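## Task

Fill the kit tray at the table's +y end with two units of part C857 (its listing says rack A, bay 1) and one unit of part L107 (its listing says rack B, bay 1). The three racks line the table with A farthest from the tray, then B, then C; in every rack bay 1 is the bay farthest from the tray. One of these two listings is wrong, so trust the part numbers printed on the bins and on the label strips above the bays. Any bin that gets shifted must be returned to its own slot in its own rack, lying flat and behind its shelf's lip, or the task counts as failed.

## Robot and tools

Robot. Two arms, left_arm and right_arm, each ride a carriage (left_rail, right_rail) on a single floor track running along y at x = 0. left_rail is always the one on the +y side; these names do not match image left and right. Each arm's base sits at x = 0, y = its carriage's position_m, z = 0.03 m, facing +x. The fingers of left_arm can fold: grip with the outer quarter of the pads, because a grip nearer the palm may be loose or suddenly too hard, and fingertips pushed into a surface fold easily. right_arm's fingers are rigid.

Scene frame. Fixed to the table: table top z = 0, +z up, +x is the direction the arms face, +y to their left. The table begins at x = 0.31 m. Gripper frame: fingers point along its +z and close along its y. end_effector_position is the point between the closed pads; fingertips extend roughly 33 mm past it (only about 9 mm when wide open).

execute_actions. Argument actions: a list run in order; each action may hold rows, steps, until, and device keys left_rail / right_rail. rows: up to 15 rows, each one control step (1/30 s). A row is always 18 numbers in [-1, 1], covering both arms: left dx, dy, dz, rx, ry, rz, gripper position, force_limit, speed, then the same nine for the right arm. The six pose numbers are an offset, not a pose: measured from that arm's Hand target as it stood when the action began, along that Hand target's own axes; every row of the action counts from that same start. Scale: 1.0 = 0.6 m or 180 degrees; rx, ry, rz form one rotation vector. Sending six zeros re-requests the current Hand target. Gripper numbers are absolute commands: position +1 fully open (140 mm), about -0.8 pads touching, -1 close until blocked; force_limit and speed both start at +1 (-1 slow and gentle). Repeat your previous gripper numbers to leave a gripper alone, since 0 is itself a command. steps: 1 to 450, default 15; after the rows end, arms keep heading to the last row. Ramp offsets gradually (about 0.01 extra per row) so held parts are not shaken loose. until: ends the action once rail conditions hold, e.g. {"left_rail": {"position_status": ["!=", "moving"]}} or {"all": {"status": "ended"}}. cameras picks images.

Carriages. left_rail: {"position_m": absolute track position in metres, -1.1 to 2}; right_rail: -2 to 1.1. speed_m_s 0.01 to 1, acceleration_factor 0.1 to 1, or {"stop": true}. Keep the carriages at least 0.98 m apart. After sending position_m, run an action with an until on position_status so the carriage arrives before you aim its arm. Statuses: moving, done, stopped, contact_stop, time_out, stopped_with_arm, stopped_for_other_arm, stopped_for_other_carriage; position_answer taken or not_taken (resend once stopped).

move. target: one 18-number row or a list of up to 15 rows, same layout and scale; every row is an offset from the arms' Hand targets at the move's start, not from the preceding row. speed: m/s, 0.002 to 2, default 0.25, one value or one per target. blend: metres of corner rounding per target, 0 means stop at each. stop_force: 10 to 80 N, ends an arm's path on push against its motion; use it only slowly, only when the carriage is standing, and not while the gripper turns. zero: re-zero force before the move (default true). blocking=false returns early; then call wait or stop before new rows or moves. The result adds a move: line (done, off_target, moving, held, fault) plus limits such as paced or held.

wait: seconds 0 to 10. stop: brakes a running move (not carriages). zoom_image: camera name and region [x0, y0, x1, y1] in pixels, at most 504 by 504; useful for reading part numbers. finished_scene: scene number 1 or 2; irreversible.

Results. end_effector_position (m), end_effector_quat_wxyz, velocities in the scene frame; Hand target (the reference for the next offsets); Tool commands; object_status (0 moving, 1 blocked opening, 2 blocked closing, meaning a likely grip, 3 reached target or pads met); position_measured in counts (3 open, 230 pads touching); Joint positions per arm: rail m, then waist, shoulder, elbow, forearm roll, wrist pitch, wrist roll in rad; joint torques; Flange force in gripper axes (includes held weight, noisy). Cameras: cam_high, cam_low, cam_bench_left, cam_bench_right, cam_left_wrist, cam_right_wrist, all 672x504.

Avoid. Parts or bins leaving the table; dropping or releasing parts while moving; knocking bins off their shelves; arms touching each other (a gripper closing on the other arm's fingers counts). Any outside force of 144 N or joint torque at its limit (elbow 140, wrist joints 39.6 N m) stops the arm for 10 s. Targets even slightly beyond a firm contact can fault the stiff arms. Do not route a gripper close past its own base. Long stretched holds heat motors; MOTOR HOT warns of an over-temperature stop.

Each tool is called after ">>>" as name([rows], argument=value, ...), one row to a line, values as JSON.

## Session

>>> execute_actions(actions=[])

Scene clock: 0.00 s.
left_arm: end_effector_position=(+0.6500, +0.7155, +0.3520) position_measured=3 object_status=3 end_effector_quat_wxyz=(+0.000, +1.000, +0.000, +0.000) | right_arm: end_effector_position=(+0.6500, -1.9106, +0.3520) position_measured=3 object_status=3 end_effector_quat_wxyz=(+0.000, +1.000, +0.000, +0.000)
Joint positions: left_arm=[0.716 -0.053 0.164 1.605 0 1.373 1.518] | right_arm=[-1.911 -0.053 0.164 1.605 0 1.373 1.518]
Joint velocities: within noise
Joint torques (N m): no reading
Flange force (N): no reading
Hand target: left_arm +0.6500, +0.7155, +0.3520; +0.000, +1.000, +0.000, +0.000 | right_arm +0.6500, -1.9106, +0.3520; +0.000, +1.000, +0.000, +0.000
Tool commands: left_gripper/position=+1.0 left_gripper/force_limit=+1.0 left_gripper/speed=+1.0 right_gripper/position=+1.0 right_gripper/force_limit=+1.0 right_gripper/speed=+1.0
left_rail: position_m=0.716 position_status=done
right_rail: position_m=-1.911 position_status=done

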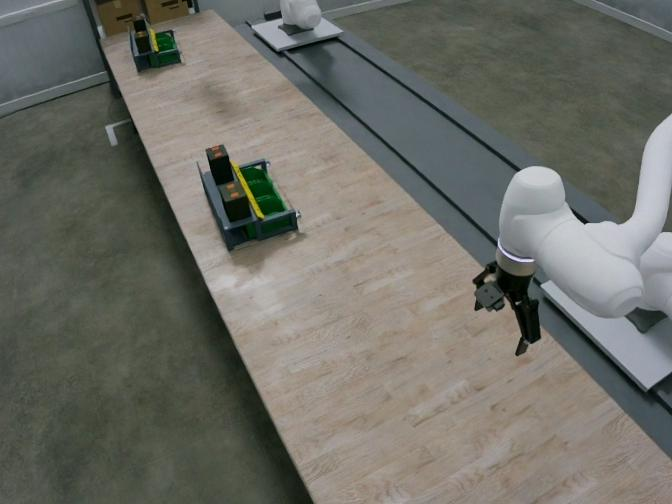

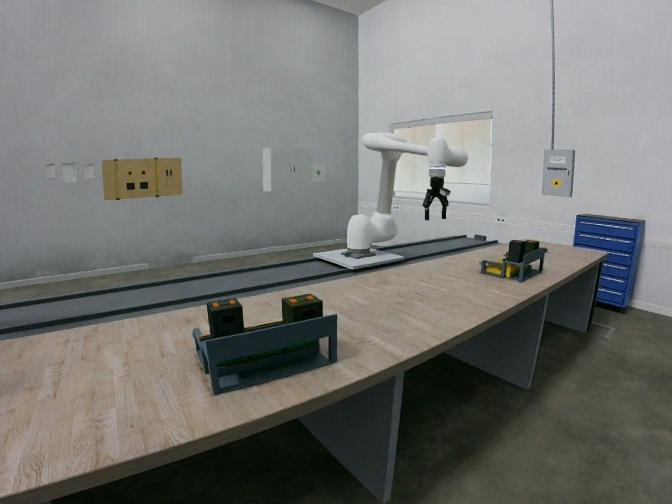

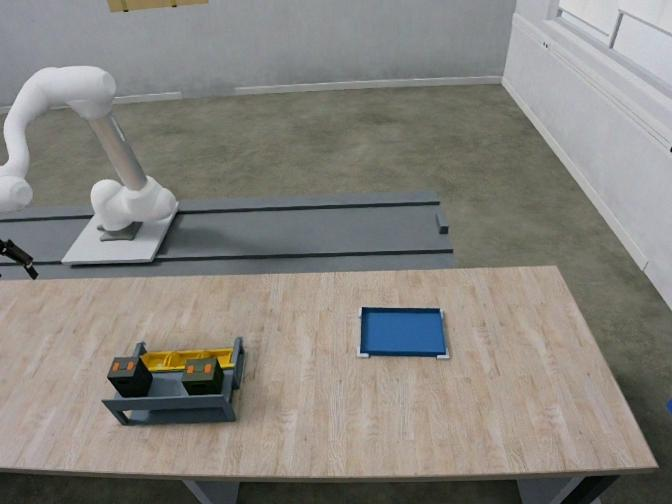

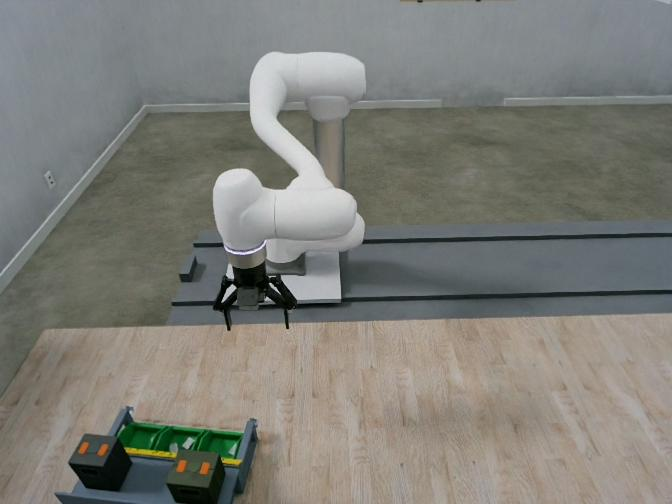

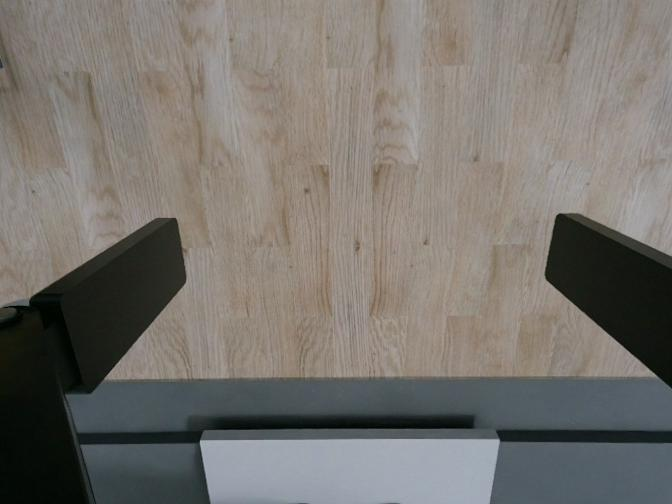

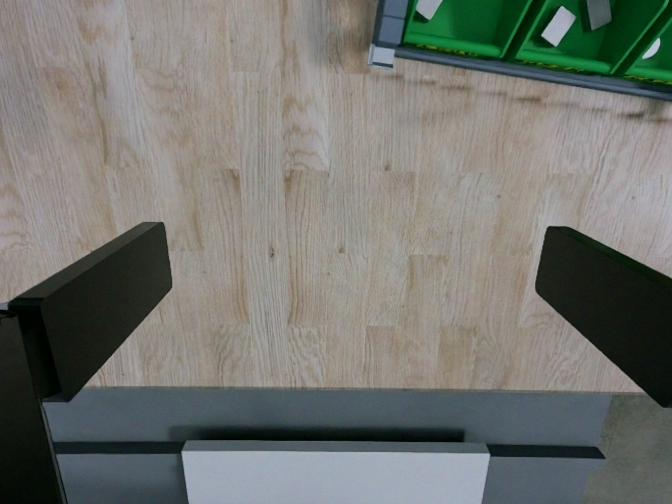

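>>> zoom_image(camera="cam_bench_right", region=[50, 390, 270, 504])

>>> zoom_image(camera="cam_bench_left", region=[90, 330, 260, 430])

>>> zoom_image(camera="cam_high", region=[190, 140, 310, 250])

>>> zoom_image(camera="cam_right_wrist", region=[370, 0, 672, 120])

Scaled by 2.291 from the camera's 672x504 image, which has a finer 960x720 frame.

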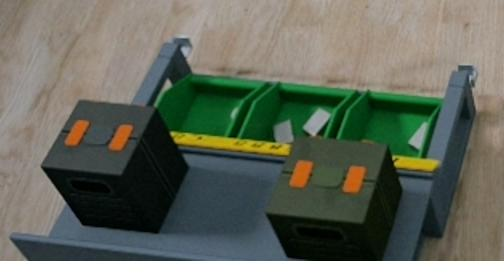

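Scaled by 2.965 from the camera's 672x504 image, which has a finer 960x720 frame.

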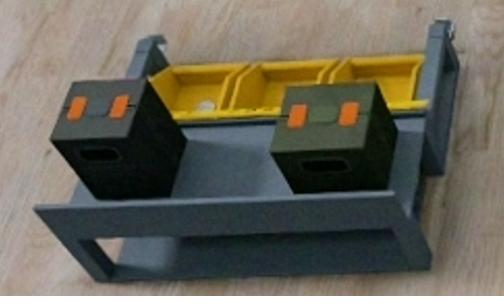

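Scaled by 4.200 from the camera's 672x504 image, which has a finer 960x720 frame.

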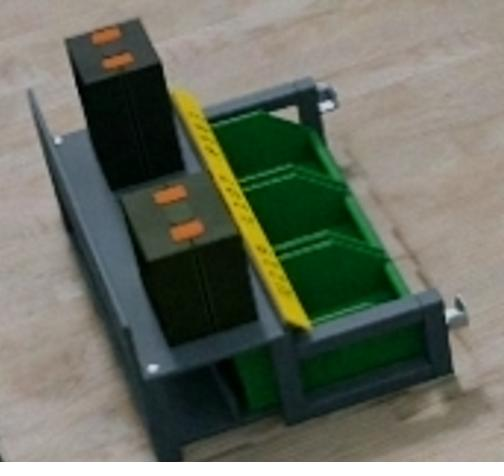

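Scaled by 1.669 from the camera's 672x504 image, which has a finer 960x720 frame.

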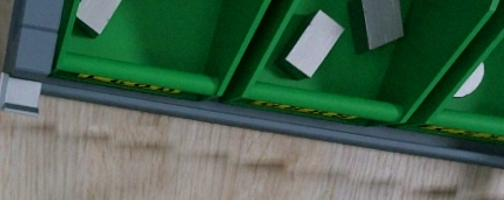

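>>> execute_actions([
  {"left_rail":{"position_m":-0.3},"right_rail":{"position_m":-2.0},"steps":200,"until":{"all":{"status":"ended"}}},
], cameras=["cam_left_wrist","cam_low"])

>>> move(target=[-0.2,0,-0.1,0,0.17,0,1,1,1,-0.2,0.2,-0.1,0,0.17,0,1,1,1])

Scene clock: 8.17 s.
left_arm: end_effector_position=(+0.6500, -0.2999, +0.3520) position_measured=3 object_status=3 end_effector_quat_wxyz=(+0.000, +1.000, +0.000, +0.000) | right_arm: end_effector_position=(+0.6500, -2.0000, +0.3520) position_measured=3 object_status=3 end_effector_quat_wxyz=(+0.000, +1.000, +0.000, +0.000)
Joint positions: left_arm=[-0.3 -0.053 0.164 1.605 0 1.373 1.518] | right_arm=[-2 -0.053 0.164 1.605 0 1.373 1.518]
Joint torques (N m): left_arm=[2.87 -60.79 -43.7 4.26 -0.78 0.05] | right_arm=[1.25 -57.17 -43.86 3.92 -0.3 0.48]
Flange force (N): left_arm=[-0.4 4.3 3.4] | right_arm=[-7.3 2.3 1.4]
Hand target: left_arm +0.6500, -0.2999, +0.3520; +0.000, +1.000, +0.000, +0.000 | right_arm +0.6500, -2.0000, +0.3520; +0.000, +1.000, +0.000, +0.000
Tool commands: left_gripper/position=+1.0 left_gripper/force_limit=+1.0 left_gripper/speed=+1.0 right_gripper/position=+1.0 right_gripper/force_limit=+1.0 right_gripper/speed=+1.0
left_rail: position_m=-0.300 position_status=done
right_rail: position_m=-2.000 position_status=done
Images, in order (width x height): cam_low 672x504, cam_left_wrist 672x504.

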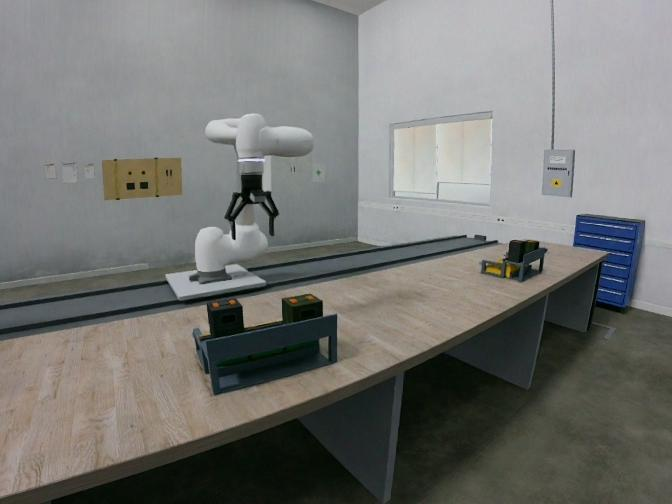

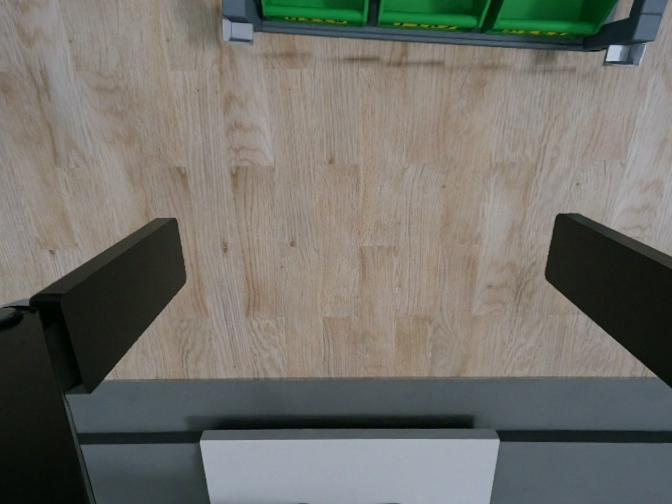

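Scene clock: 9.83 s.
left_arm: end_effector_position=(+0.5300, -0.3000, +0.4120) position_measured=3 object_status=3 end_effector_quat_wxyz=(+0.000, +0.965, +0.000, +0.264) | right_arm: end_effector_position=(+0.5301, -2.1200, +0.4120) position_measured=3 object_status=3 end_effector_quat_wxyz=(+0.000, +0.965, +0.000, +0.264)
Joint positions: left_arm=[-0.3 -0.096 -0.32 2.022 0.062 0.909 1.45] | right_arm=[-2 -0.412 -0.286 1.999 0.254 0.947 1.061]
Joint torques (N m): left_arm=[2.79 -10.56 -45.62 4.47 -2.23 -0.06] | right_arm=[1.23 -13.05 -45.57 4.2 -1.52 0.3]
Flange force (N): left_arm=[-5.0 7.4 0.5] | right_arm=[-6.0 3.5 -0.3]
Hand target: left_arm +0.5300, -0.3000, +0.4120; +0.000, +0.965, +0.000, +0.264 | right_arm +0.5300, -2.1200, +0.4120; +0.000, +0.965, +0.000, +0.264
Off the commanded pose: left_arm 0.000 m, 0 deg | right_arm 0.000 m, 0 deg.
left_rail: position_m=-0.300 position_status=done
right_rail: position_m=-2.000 position_status=done
move: done

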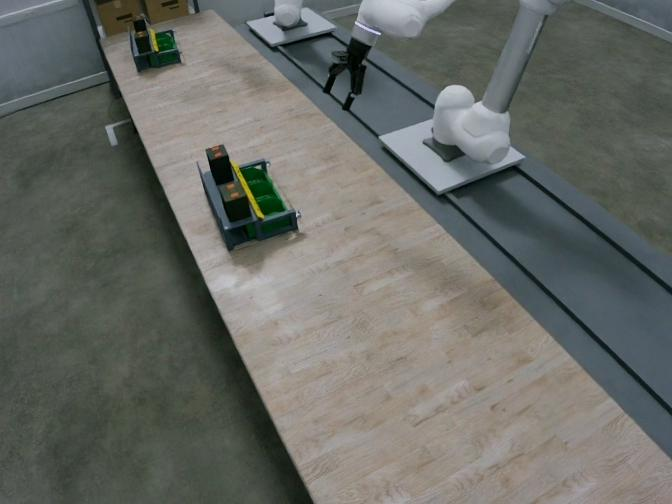

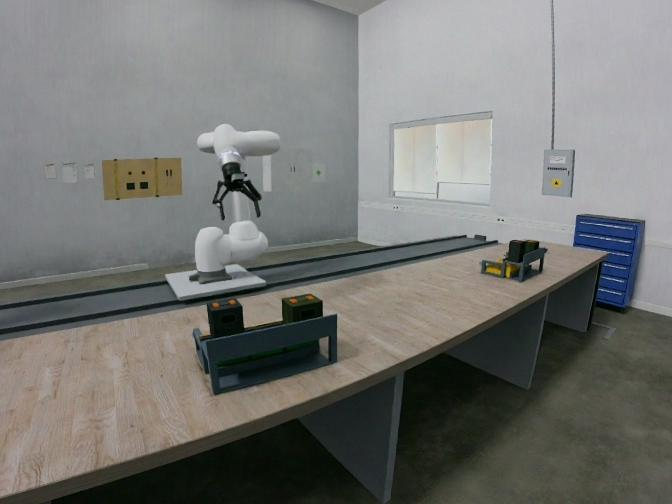

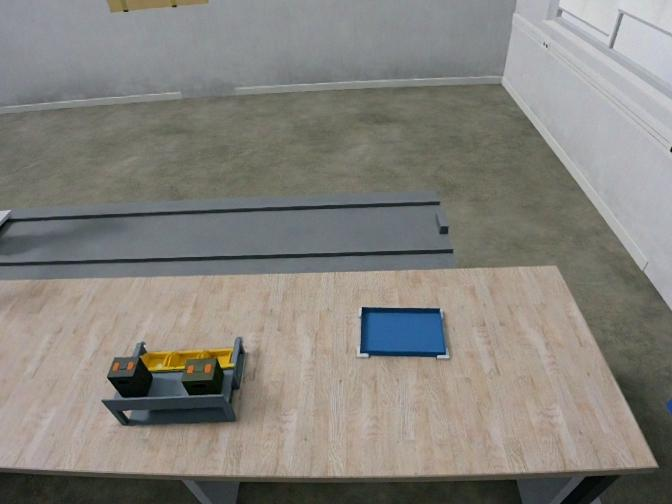

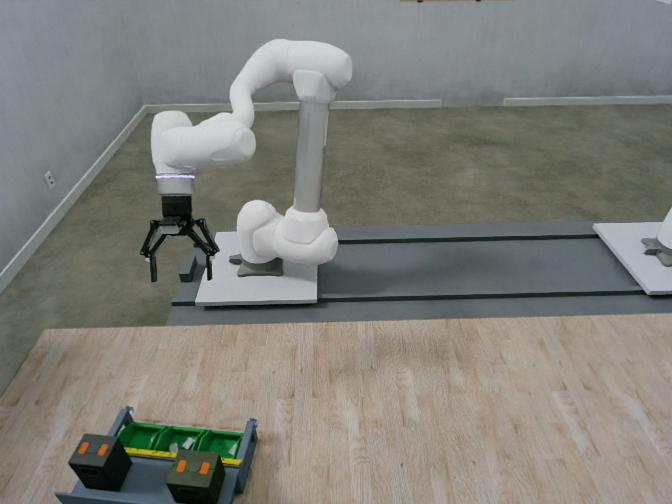

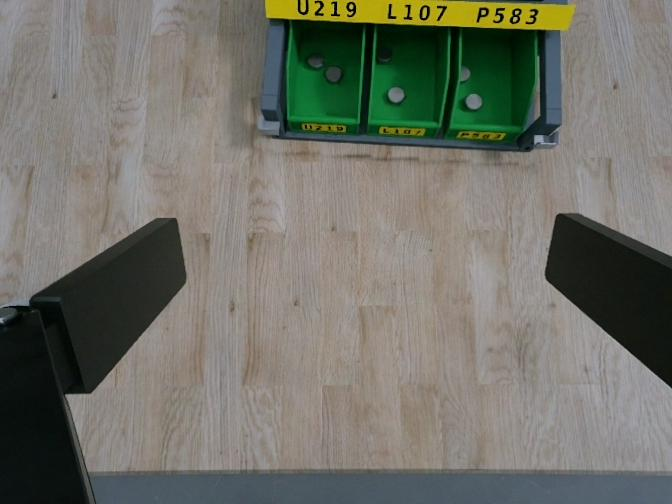

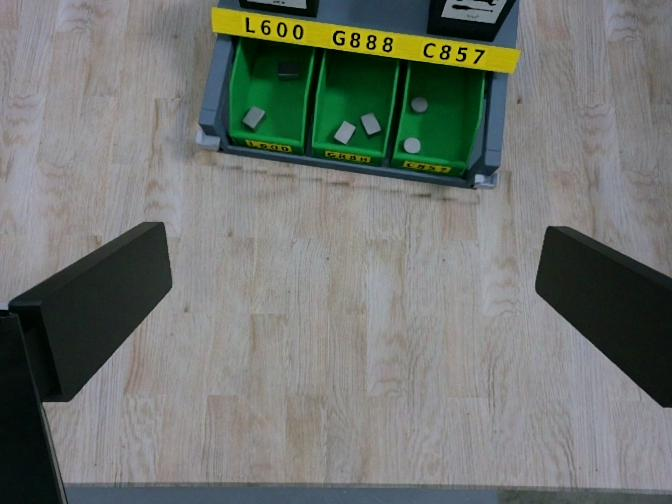

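>>> execute_actions([
  {"rows":[[0.1,0,0.2,0,0,0,-0.5,-1,0.5,0.1,0,0.2,0,0,0,-0.5,-1,0.5]],"steps":75},
], cameras=["cam_left_wrist","cam_right_wrist"])

Scene clock: 16.47 s.
left_arm: end_effector_position=(+0.6428, -0.3000, +0.3393) position_measured=192 object_status=3 end_effector_quat_wxyz=(+0.000, +0.965, +0.000, +0.264) | right_arm: end_effector_position=(+0.6428, -2.1200, +0.3393) position_measured=192 object_status=3 end_effector_quat_wxyz=(+0.000, +0.965, +0.000, +0.264)
Joint positions: left_arm=[-0.3 -0.073 -0.095 1.983 0.056 0.722 1.466] | right_arm=[-2 -0.319 -0.07 1.96 0.235 0.754 1.121]
Joint torques (N m): left_arm=[3.5 -32.96 -43.82 4.26 -2.23 -0.01] | right_arm=[0.48 -33.52 -44.12 4.11 -1.56 0.4]
Flange force (N): left_arm=[-3.4 7.0 1.1] | right_arm=[-6.1 1.0 -1.7]
Hand target: left_arm +0.6428, -0.3000, +0.3393; +0.000, +0.965, +0.000, +0.264 | right_arm +0.6428, -2.1200, +0.3393; +0.000, +0.965, +0.000, +0.264
Off the commanded pose: left_arm 0.000 m, 0 deg | right_arm 0.000 m, 0 deg.
left_rail: position_m=-0.300 position_status=done
right_rail: position_m=-2.000 position_status=done
Images, in order (width x height): cam_left_wrist 672x504, cam_right_wrist 672x504.

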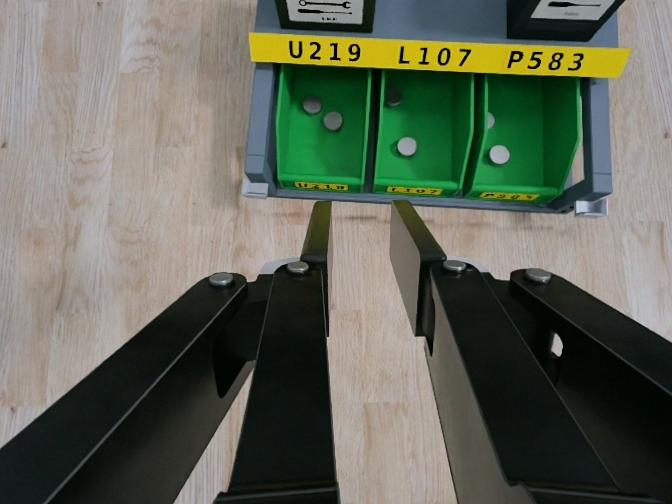

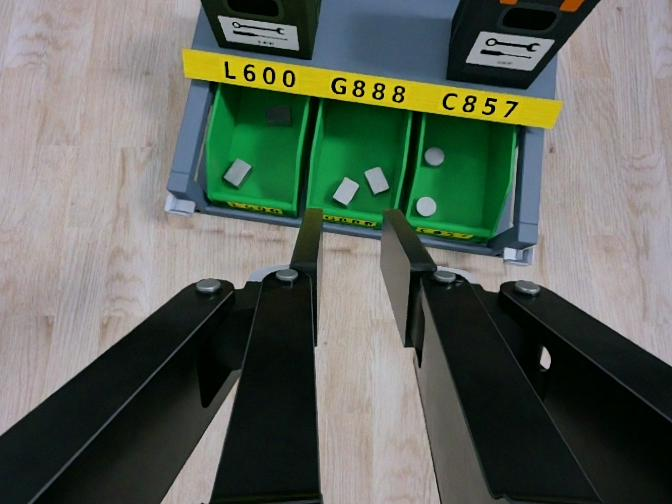

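>>> zoom_image(camera="cam_right_wrist", region=[380, 60, 580, 260])

>>> zoom_image(camera="cam_left_wrist", region=[340, 30, 500, 210])

Scaled by 2.520 from the camera's 672x504 image, which has a finer 960x720 frame.

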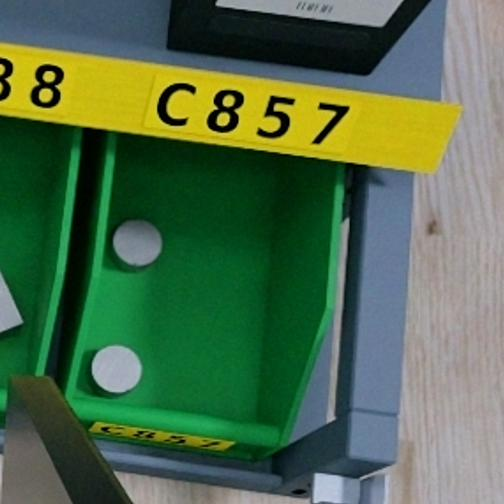

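Scaled by 2.800 from the camera's 672x504 image, which has a finer 960x720 frame.

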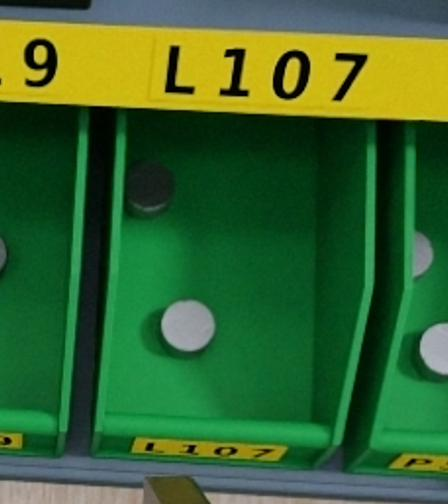

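>>> move(target=[0.0125,0.096,0.347,0,0,0.018,-0.4,-1,0.5,-0.078,0.125,0.29,0,0,0.044,-0.4,-1,0.5], cameras=["cam_left_wrist","cam_right_wrist"])

Scene clock: 35.57 s.
left_arm: end_effector_position=(+0.7552, -0.3576, +0.1639) position_measured=179 object_status=3 end_effector_quat_wxyz=(-0.007, +0.964, -0.027, +0.264) | right_arm: end_effector_position=(+0.6910, -2.1950, +0.1657) position_measured=179 object_status=3 end_effector_quat_wxyz=(-0.018, +0.962, -0.067, +0.263)
Joint positions: left_arm=[-0.3 -0.157 0.23 1.986 0.203 0.404 1.305] | right_arm=[-2 -0.42 0.182 2.043 0.478 0.467 0.909]
Joint torques (N m): left_arm=[2.39 -61.79 -38.02 3.69 -2.15 0.03] | right_arm=[0.94 -54.17 -38.29 3.16 -1.31 0.48]
Flange force (N): left_arm=[-2.7 3.9 2.4] | right_arm=[-6.2 2.0 -2.7]
Hand target: left_arm +0.7552, -0.3576, +0.1639; -0.007, +0.964, -0.027, +0.264 | right_arm +0.6910, -2.1950, +0.1657; -0.018, +0.962, -0.067, +0.263
Off the commanded pose: left_arm 0.000 m, 0 deg | right_arm 0.000 m, 0 deg.
left_rail: position_m=-0.300 position_status=done
right_rail: position_m=-2.000 position_status=done
move: done
Images, in order (width x height): cam_left_wrist 672x504, cam_right_wrist 672x504.

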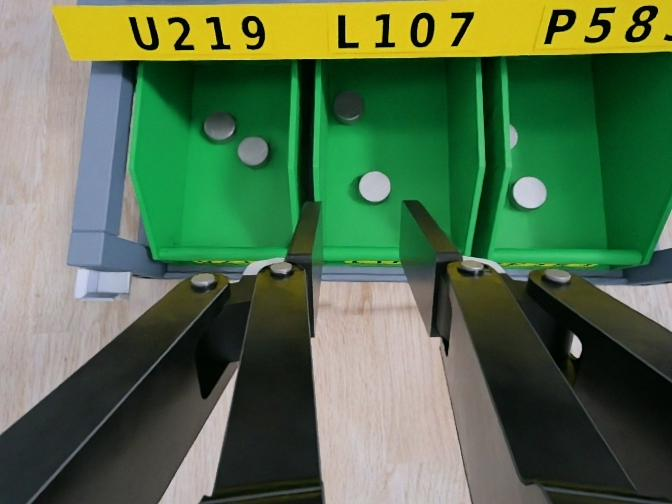

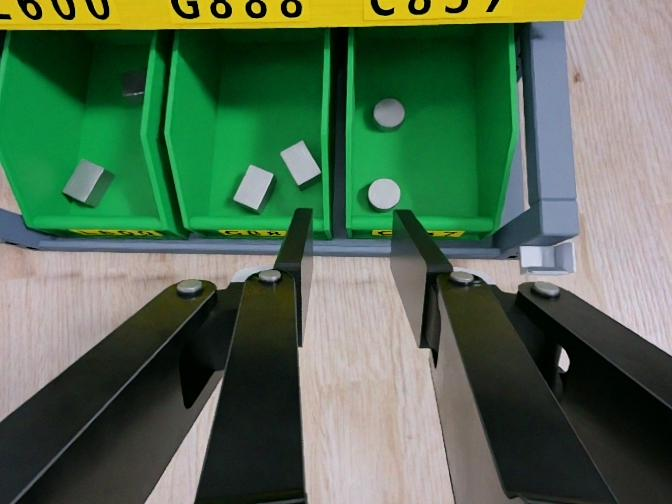

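>>> move(target=[-0.012,0.02,0.1,0,0,-0.005,-0.4,-1,0.5,-0.02,0.02,0.1,0,0,0,-0.4,-1,0.5], cameras=["cam_left_wrist","cam_right_wrist"])

Scene clock: 42.47 s.
left_arm: end_effector_position=(+0.7790, -0.3692, +0.1082) position_measured=179 object_status=3 end_effector_quat_wxyz=(-0.005, +0.964, -0.020, +0.264) | right_arm: end_effector_position=(+0.7100, -2.2053, +0.1072) position_measured=179 object_status=3 end_effector_quat_wxyz=(-0.018, +0.962, -0.067, +0.263)
Joint positions: left_arm=[-0.3 -0.169 0.326 1.981 0.278 0.318 1.201] | right_arm=[-2 -0.422 0.281 2.049 0.601 0.378 0.773]
Joint torques (N m): left_arm=[2.68 -69.53 -35.76 3.23 -2.15 -0.09] | right_arm=[0.73 -61.56 -35.66 2.63 -1.1 0.42]
Flange force (N): left_arm=[-2.5 4.0 2.6] | right_arm=[-6.3 1.3 -2.8]
Hand target: left_arm +0.7790, -0.3692, +0.1082; -0.005, +0.964, -0.020, +0.264 | right_arm +0.7099, -2.2053, +0.1071; -0.018, +0.962, -0.067, +0.263
Off the commanded pose: left_arm 0.000 m, 0 deg | right_arm 0.000 m, 0 deg.
left_rail: position_m=-0.300 position_status=done
right_rail: position_m=-2.000 position_status=done
move: done
Images, in order (width x height): cam_left_wrist 672x504, cam_right_wrist 672x504.

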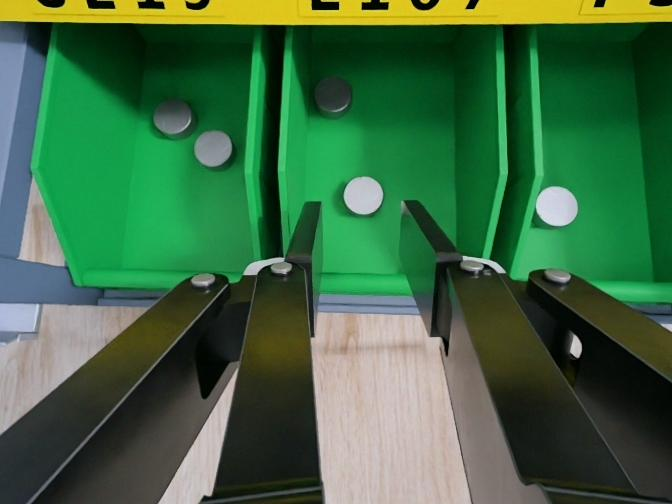

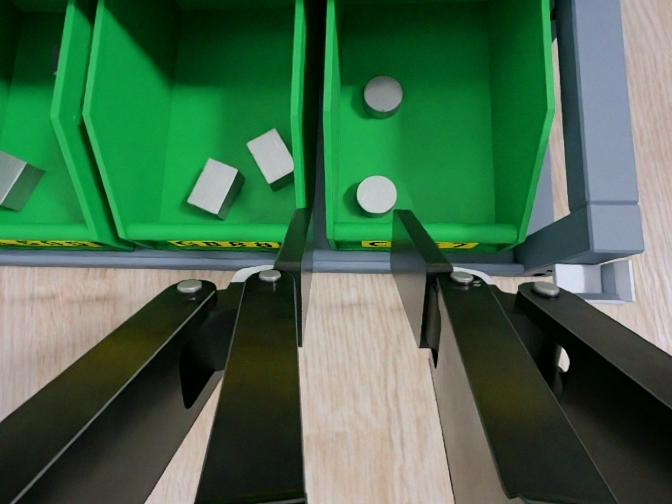

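>>> move(target=[-0.003,0.01,0.1,0,0,0,-0.4,-1,0.5,-0.002,0.03,0.09,0,0,0,-0.4,-1,0.5], speed=0.12, cameras=["cam_left_wrist","cam_right_wrist"])

Scene clock: 58.37 s.
left_arm: end_effector_position=(+0.8077, -0.3751, +0.0555) position_measured=179 object_status=3 end_effector_quat_wxyz=(-0.005, +0.964, -0.020, +0.264) | right_arm: end_effector_position=(+0.7280, -2.2179, +0.0760) position_measured=179 object_status=3 end_effector_quat_wxyz=(-0.017, +0.962, -0.067, +0.264)
Joint positions: left_arm=[-0.3 -0.171 0.427 1.954 0.36 0.248 1.114] | right_arm=[-2 -0.429 0.348 2.03 0.683 0.34 0.681]
Joint torques (N m): left_arm=[3.43 -77.79 -33.96 2.99 -2.11 -0.1] | right_arm=[-6.6 -12.01 -6.87 -1.78 -1.91 0.05]
Flange force (N): left_arm=[-2.6 4.8 2.9] | right_arm=[17.3 -15.8 -76.5]
Flange force when the fault began (N): right_arm=[28.3 -28.1 -153.6]
Hand target: left_arm +0.8077, -0.3751, +0.0555; -0.005, +0.964, -0.020, +0.264 | right_arm +0.7280, -2.2179, +0.0760; -0.017, +0.962, -0.067, +0.264 (not the last commanded pose)
Tool commands: left_gripper/position=-0.4 left_gripper/force_limit=-1.0 left_gripper/speed=+0.5 right_gripper/position=-0.396078 right_gripper/force_limit=-1.0 right_gripper/speed=+0.498039
Off the commanded pose: left_arm 0.000 m, 0 deg | right_arm 0.019 m, 0 deg.
FORCE FAULT: contact force on the right arm reached its limit, and that arm stopped for 10 seconds. The contact can be on any part of that arm, not only on its tool. That arm's remaining commands of this call were not run. That arm's target is now where it stood when the stop ended, not its last command. That arm accepts commands again.
left_rail: position_m=-0.300 position_status=done
right_rail: position_m=-2.000 position_status=done
move: fault (right_arm)
Images, in order (width x height): cam_left_wrist 672x504, cam_right_wrist 672x504.

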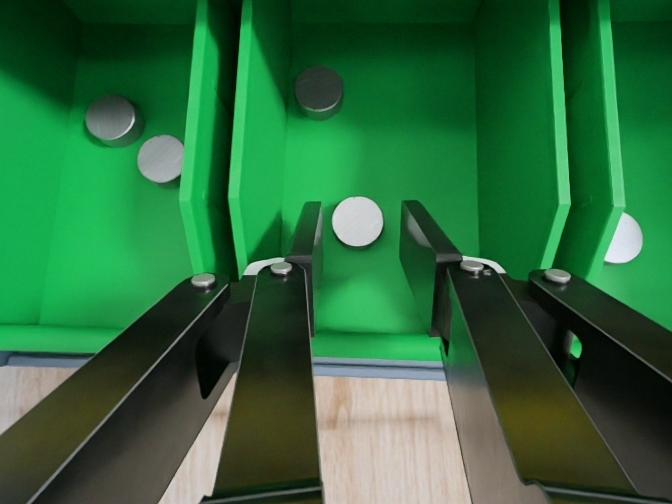

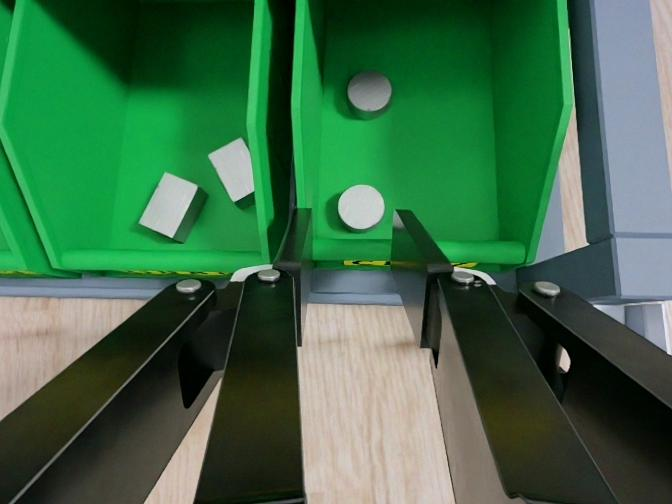

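>>> move(target=[-0.01,0.003,0.045,0,0,0,-0.4,-1,0.5,0,-0.01,-0.09,0,0,0,-0.4,-1,0.5], speed=0.08, cameras=["cam_left_wrist","cam_right_wrist","cam_bench_right"])

Scene clock: 73.17 s.
left_arm: end_effector_position=(+0.8148, -0.3765, +0.0399) position_measured=179 object_status=3 end_effector_quat_wxyz=(-0.005, +0.964, -0.020, +0.265) | right_arm: end_effector_position=(+0.7037, -2.2125, +0.1183) position_measured=179 object_status=3 end_effector_quat_wxyz=(-0.017, +0.962, -0.067, +0.264)
Joint positions: left_arm=[-0.3 -0.171 0.455 1.949 0.398 0.223 1.076] | right_arm=[-2 -0.438 0.262 2.049 0.588 0.398 0.776]
Joint torques (N m): left_arm=[2.88 -20.69 -7.75 0.66 2.13 -0.8] | right_arm=[0.82 -59.85 -36.14 2.75 -1.14 0.4]
Flange force (N): left_arm=[0.0 0.0 0.0] | right_arm=[-6.3 1.1 -3.9]
Flange force when the fault began (N): left_arm=[0.0 0.0 0.0]
Hand target: left_arm +0.8148, -0.3765, +0.0399; -0.005, +0.964, -0.020, +0.265 (not the last commanded pose) | right_arm +0.7037, -2.2125, +0.1183; -0.017, +0.962, -0.067, +0.264 (not the last commanded pose)
Tool commands: left_gripper/position=-0.396078 left_gripper/force_limit=-1.0 left_gripper/speed=+0.498039 right_gripper/position=-0.4 right_gripper/force_limit=-1.0 right_gripper/speed=+0.5
Off the commanded pose: left_arm 0.011 m, 0 deg | right_arm 0.005 m, 0 deg.
FORCE FAULT: contact force on the left arm reached its limit, and that arm stopped for 10 seconds. The contact can be on any part of that arm, not only on its tool. That arm's remaining commands of this call were not run. That arm's target is now where it stood when the stop ended, not its last command. That arm accepts commands again.
left_rail: position_m=-0.300 position_status=done
right_rail: position_m=-2.000 position_status=done
move: fault (left_arm), off_target (right_arm; braked at the fault stop of left_arm)
Images, in order (width x height): cam_bench_right 672x504, cam_left_wrist 672x504, cam_right_wrist 672x504.

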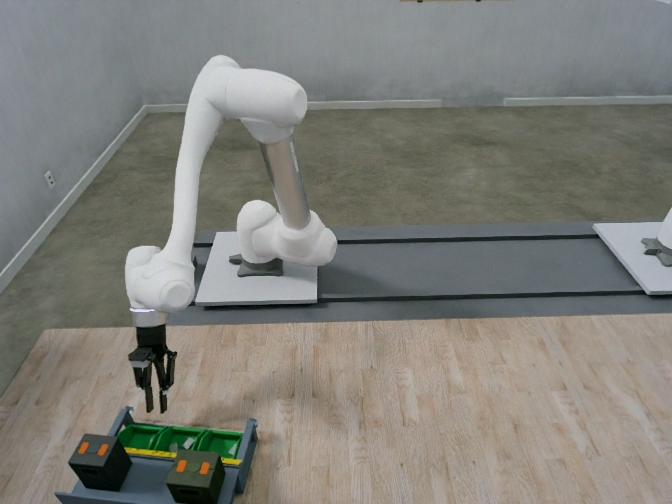

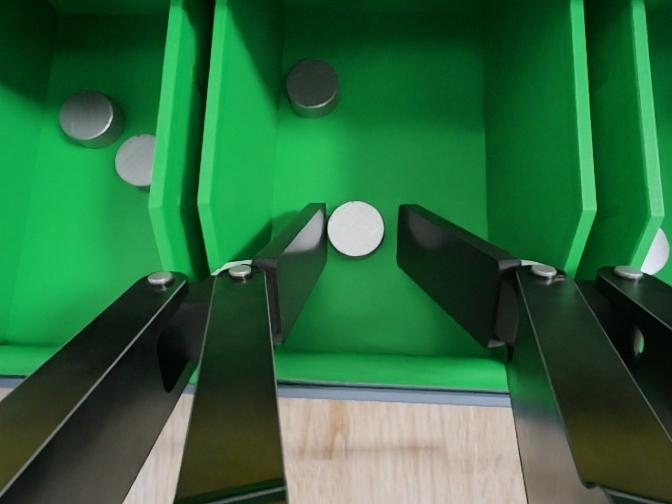

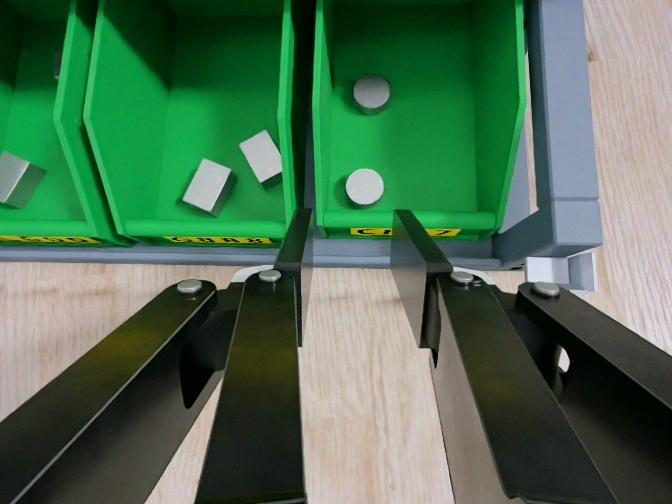

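>>> move(target=[0,0,-0.03,0,0,0,-0.45,-1,0,0,0.023,0.05,0,0,0,-0.45,-1,0.5], speed=0.08, cameras=["cam_left_wrist","cam_right_wrist"])

Scene clock: 81.40 s.
left_arm: end_effector_position=(+0.8056, -0.3765, +0.0554) position_measured=186 object_status=3 end_effector_quat_wxyz=(-0.005, +0.964, -0.020, +0.265) | right_arm: end_effector_position=(+0.7173, -2.2262, +0.0916) position_measured=186 object_status=3 end_effector_quat_wxyz=(-0.017, +0.962, -0.067, +0.264)
Joint positions: left_arm=[-0.3 -0.173 0.424 1.961 0.372 0.242 1.101] | right_arm=[-2 -0.449 0.319 2.033 0.656 0.369 0.694]
Joint torques (N m): left_arm=[2.95 -76.75 -33.71 3.01 -1.99 -0.07] | right_arm=[0.62 -65.06 -35.25 2.68 -1.09 0.47]
Flange force (N): left_arm=[-2.6 4.1 1.7] | right_arm=[-6.1 0.6 -3.2]
Hand target: left_arm +0.8056, -0.3765, +0.0554; -0.005, +0.964, -0.020, +0.265 | right_arm +0.7173, -2.2262, +0.0916; -0.017, +0.962, -0.067, +0.264
Off the commanded pose: left_arm 0.000 m, 0 deg | right_arm 0.000 m, 0 deg.
left_rail: position_m=-0.300 position_status=done
right_rail: position_m=-2.000 position_status=done
move: done
Images, in order (width x height): cam_left_wrist 672x504, cam_right_wrist 672x504.

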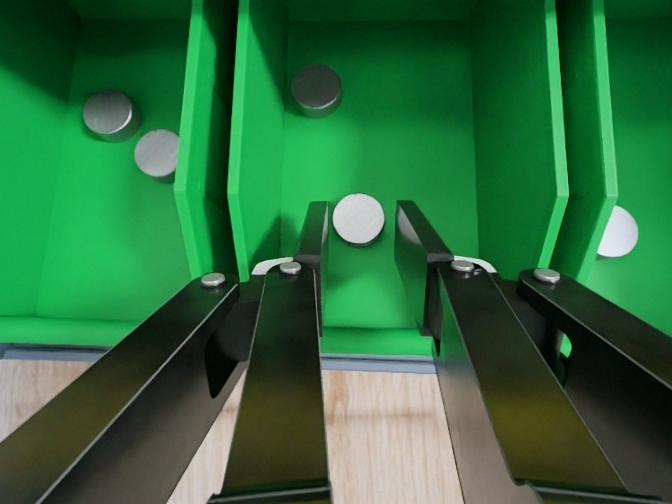

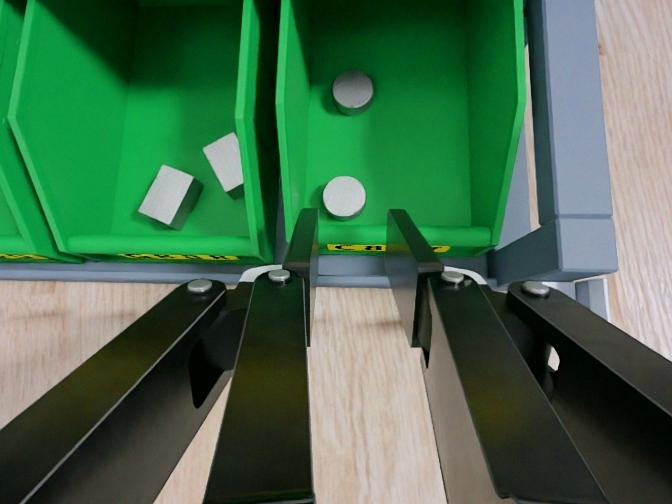

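>>> move(target=[0,-0.002,0.006,0,0,0,-0.45,-1,0,0,0.0,0.073,0,0,0,-0.45,-1,0.5], speed=0.02, stop_force=15, cameras=["cam_left_wrist","cam_right_wrist"])

>>> execute_actions([
  {"rows":[[0,0,0,0,0,0,-1,-1,-1,0,0,0,0,0,0,-0.45,-1,-1]],"steps":75},
], cameras=["cam_left_wrist"])

Scene clock: 86.87 s.
left_arm: end_effector_position=(+0.8075, -0.3753, +0.0523) position_measured=186 object_status=3 end_effector_quat_wxyz=(-0.005, +0.964, -0.020, +0.265) | right_arm: end_effector_position=(+0.7271, -2.2263, +0.0755) position_measured=186 object_status=3 end_effector_quat_wxyz=(-0.017, +0.962, -0.067, +0.264)
Joint positions: left_arm=[-0.3 -0.171 0.43 1.959 0.373 0.238 1.101] | right_arm=[-2 -0.442 0.351 2.026 0.692 0.346 0.661]
Joint torques (N m): left_arm=[2.99 -77.99 -33.67 2.97 -2.08 0] | right_arm=[1.47 -49.78 -25.74 1.95 0.08 0.51]
Flange force (N): left_arm=[-2.6 4.5 3.2] | right_arm=[0.6 -1.2 -27.3]
Hand target: left_arm +0.8075, -0.3753, +0.0523; -0.005, +0.964, -0.020, +0.265 | right_arm +0.7271, -2.2263, +0.0755; -0.017, +0.962, -0.067, +0.264 (not the last commanded pose)
Off the commanded pose: left_arm 0.000 m, 0 deg | right_arm 0.025 m, 0 deg.
left_rail: position_m=-0.300 position_status=done
right_rail: position_m=-2.000 position_status=done
move: contact (right_arm)
Images, in order (width x height): cam_left_wrist 672x504, cam_right_wrist 672x504.

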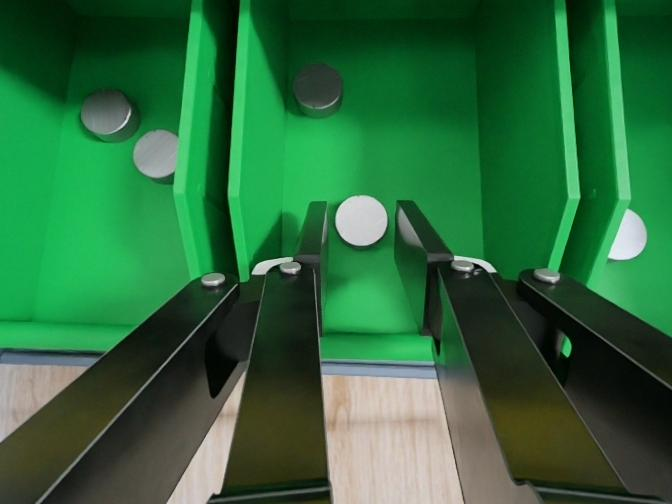

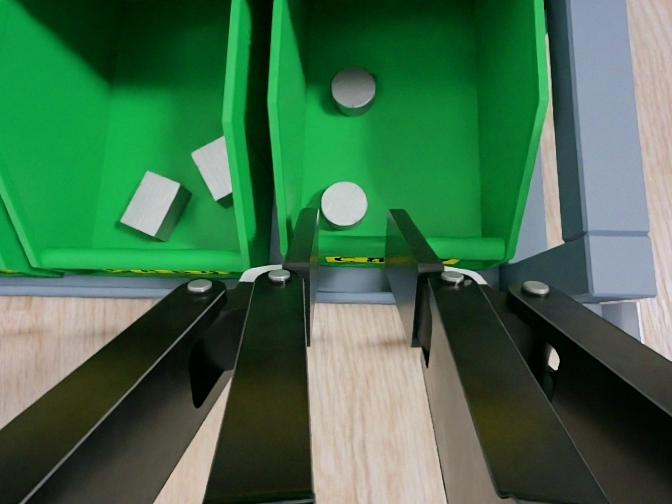

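Scene clock: 89.57 s.
left_arm: end_effector_position=(+0.8075, -0.3753, +0.0523) position_measured=230 object_status=3 end_effector_quat_wxyz=(-0.005, +0.964, -0.020, +0.265) | right_arm: end_effector_position=(+0.7271, -2.2263, +0.0755) position_measured=186 object_status=3 end_effector_quat_wxyz=(-0.017, +0.962, -0.067, +0.264)
Joint positions: left_arm=[-0.3 -0.171 0.43 1.959 0.373 0.238 1.101] | right_arm=[-2 -0.442 0.351 2.026 0.692 0.346 0.661]
Joint torques (N m): left_arm=[2.96 -78.1 -33.5 2.9 -1.96 -0.01] | right_arm=[1.72 -49.94 -25.57 1.95 0.24 0.55]
Flange force (N): left_arm=[-2.5 4.7 3.8] | right_arm=[0.5 -0.6 -26.9]
Hand target: left_arm +0.8075, -0.3753, +0.0523; -0.005, +0.964, -0.020, +0.265 | right_arm +0.7271, -2.2263, +0.0755; -0.017, +0.962, -0.067, +0.264
Off the commanded pose: left_arm 0.000 m, 0 deg | right_arm 0.000 m, 0 deg.
left_rail: position_m=-0.300 position_status=done
right_rail: position_m=-2.000 position_status=done
Images, in order (width x height): cam_left_wrist 672x504.

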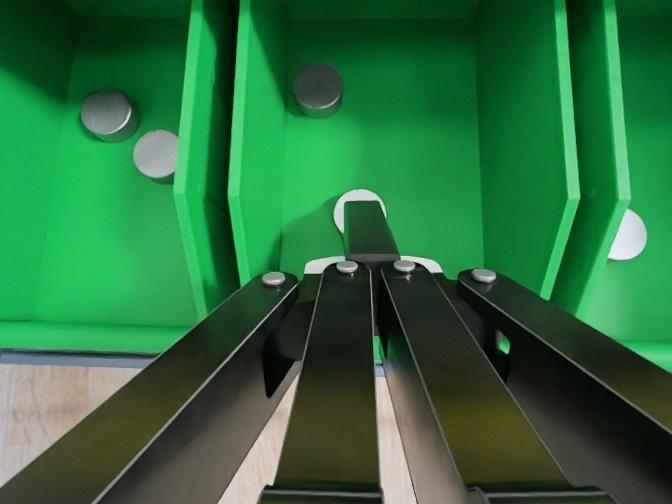

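>>> move(target=[0,0,0,0,0,0,-0.45,-1,0,0.0,0,-0.08,0,0,0,-0.45,-1,0.5], speed=0.1, cameras=[])

>>> move(target=[0,0,0.016,0,0,0,-0.45,-1,0,0.0575,0,0.084,0,-0.1,0,-0.45,-1,0.5], speed=0.06, cameras=["cam_left_wrist","cam_right_wrist"])

>>> execute_actions([
  {"rows":[[0,0,0,0,0,0,-1,-1,-1,0,0,0,0,0,0,-0.45,-1,-1]],"steps":75},
], cameras=["cam_left_wrist"])

Scene clock: 99.90 s.
left_arm: end_effector_position=(+0.8075, -0.3753, +0.0523) position_measured=186 object_status=3 end_effector_quat_wxyz=(-0.005, +0.964, -0.020, +0.265) | right_arm: end_effector_position=(+0.7026, -2.2262, +0.1167) position_measured=186 object_status=3 end_effector_quat_wxyz=(-0.017, +0.962, -0.067, +0.264)
Joint positions: left_arm=[-0.3 -0.171 0.43 1.959 0.373 0.238 1.101] | right_arm=[-2 -0.46 0.27 2.042 0.606 0.406 0.74]
Joint torques (N m): left_arm=[3.02 -78.14 -33.56 3.02 -2.04 -0.08] | right_arm=[0.93 -60.82 -36.01 2.48 -1.22 0.32]
Flange force (N): left_arm=[-2.1 4.0 3.5] | right_arm=[-6.1 1.5 -3.2]
Hand target: left_arm +0.8075, -0.3753, +0.0523; -0.005, +0.964, -0.020, +0.265 | right_arm +0.7026, -2.2262, +0.1168; -0.017, +0.962, -0.067, +0.264
Off the commanded pose: left_arm 0.000 m, 0 deg | right_arm 0.000 m, 0 deg.
left_rail: position_m=-0.300 position_status=done
right_rail: position_m=-2.000 position_status=done
move: done
No camera images: "cameras" was empty.

Scene clock: 102.90 s.
left_arm: end_effector_position=(+0.8124, -0.3753, +0.0441) position_measured=186 object_status=3 end_effector_quat_wxyz=(-0.005, +0.964, -0.020, +0.265) | right_arm: end_effector_position=(+0.7577, -2.2311, +0.0909) position_measured=186 object_status=3 end_effector_quat_wxyz=(-0.028, +0.991, -0.064, +0.111)
Joint positions: left_arm=[-0.3 -0.17 0.447 1.953 0.387 0.228 1.088] | right_arm=[-2 -0.391 0.452 1.74 0.178 0.764 1.19]
Joint torques (N m): left_arm=[9.96 -57.74 -26.24 3.5 0.25 0.14] | right_arm=[0.74 -79.79 -37.33 3.33 -0.79 0.39]
Flange force (N): left_arm=[0.0 0.0 0.0] | right_arm=[-6.2 0.0 -2.8]
Hand target: left_arm +0.8124, -0.3753, +0.0441; -0.005, +0.964, -0.020, +0.265 | right_arm +0.7577, -2.2311, +0.0909; -0.028, +0.991, -0.064, +0.111
Off the commanded pose: left_arm 0.000 m, 0 deg | right_arm 0.000 m, 0 deg.
left_rail: position_m=-0.300 position_status=done
right_rail: position_m=-2.000 position_status=done
move: done
Images, in order (width x height): cam_left_wrist 672x504, cam_right_wrist 672x504.

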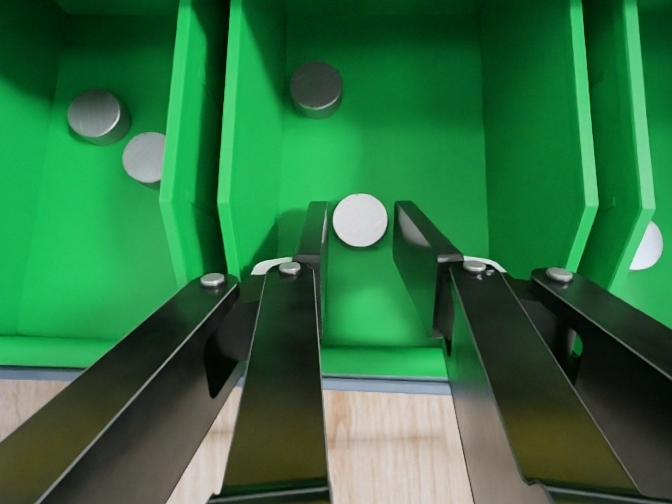

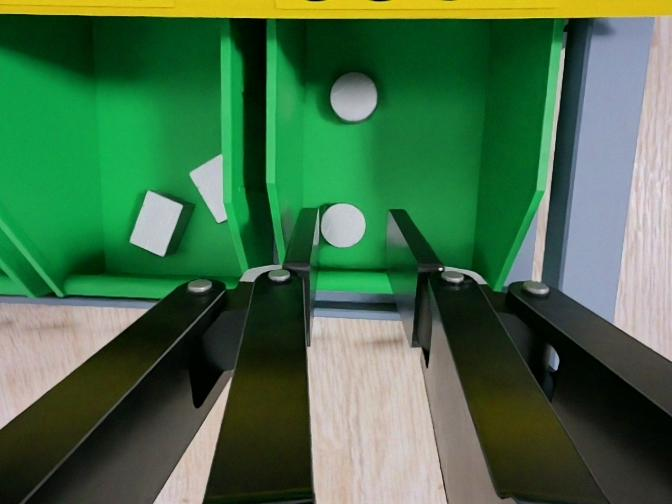

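Scene clock: 105.60 s.
left_arm: end_effector_position=(+0.8124, -0.3753, +0.0441) position_measured=187 object_status=2 end_effector_quat_wxyz=(-0.005, +0.964, -0.020, +0.265) | right_arm: end_effector_position=(+0.7577, -2.2311, +0.0909) position_measured=186 object_status=3 end_effector_quat_wxyz=(-0.028, +0.991, -0.064, +0.111)
Joint positions: left_arm=[-0.3 -0.17 0.447 1.953 0.387 0.228 1.088] | right_arm=[-2 -0.391 0.452 1.74 0.178 0.764 1.19]
Joint torques (N m): left_arm=[9.75 -56.54 -25.3 3.34 0.44 0.2] | right_arm=[0.91 -79.91 -37.37 3.34 -0.76 0.46]
Flange force (N): left_arm=[0.0 0.0 0.0] | right_arm=[-6.2 0.5 -2.3]
Hand target: left_arm +0.8124, -0.3753, +0.0441; -0.005, +0.964, -0.020, +0.265 | right_arm +0.7577, -2.2311, +0.0909; -0.028, +0.991, -0.064, +0.111
Off the commanded pose: left_arm 0.000 m, 0 deg | right_arm 0.000 m, 0 deg.
left_rail: position_m=-0.300 position_status=done
right_rail: position_m=-2.000 position_status=done
Images, in order (width x height): cam_left_wrist 672x504.

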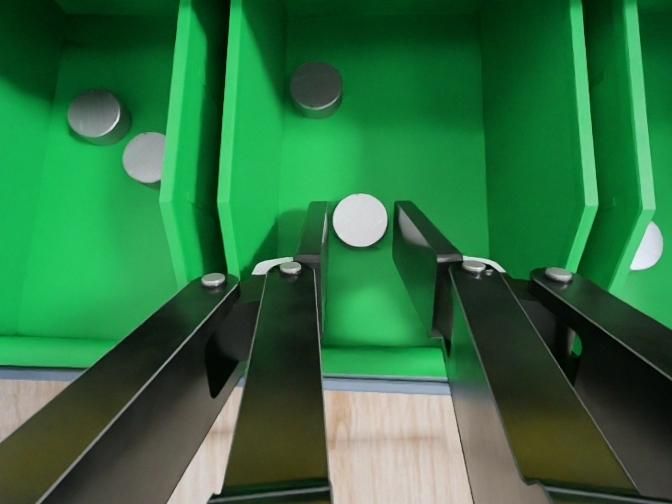

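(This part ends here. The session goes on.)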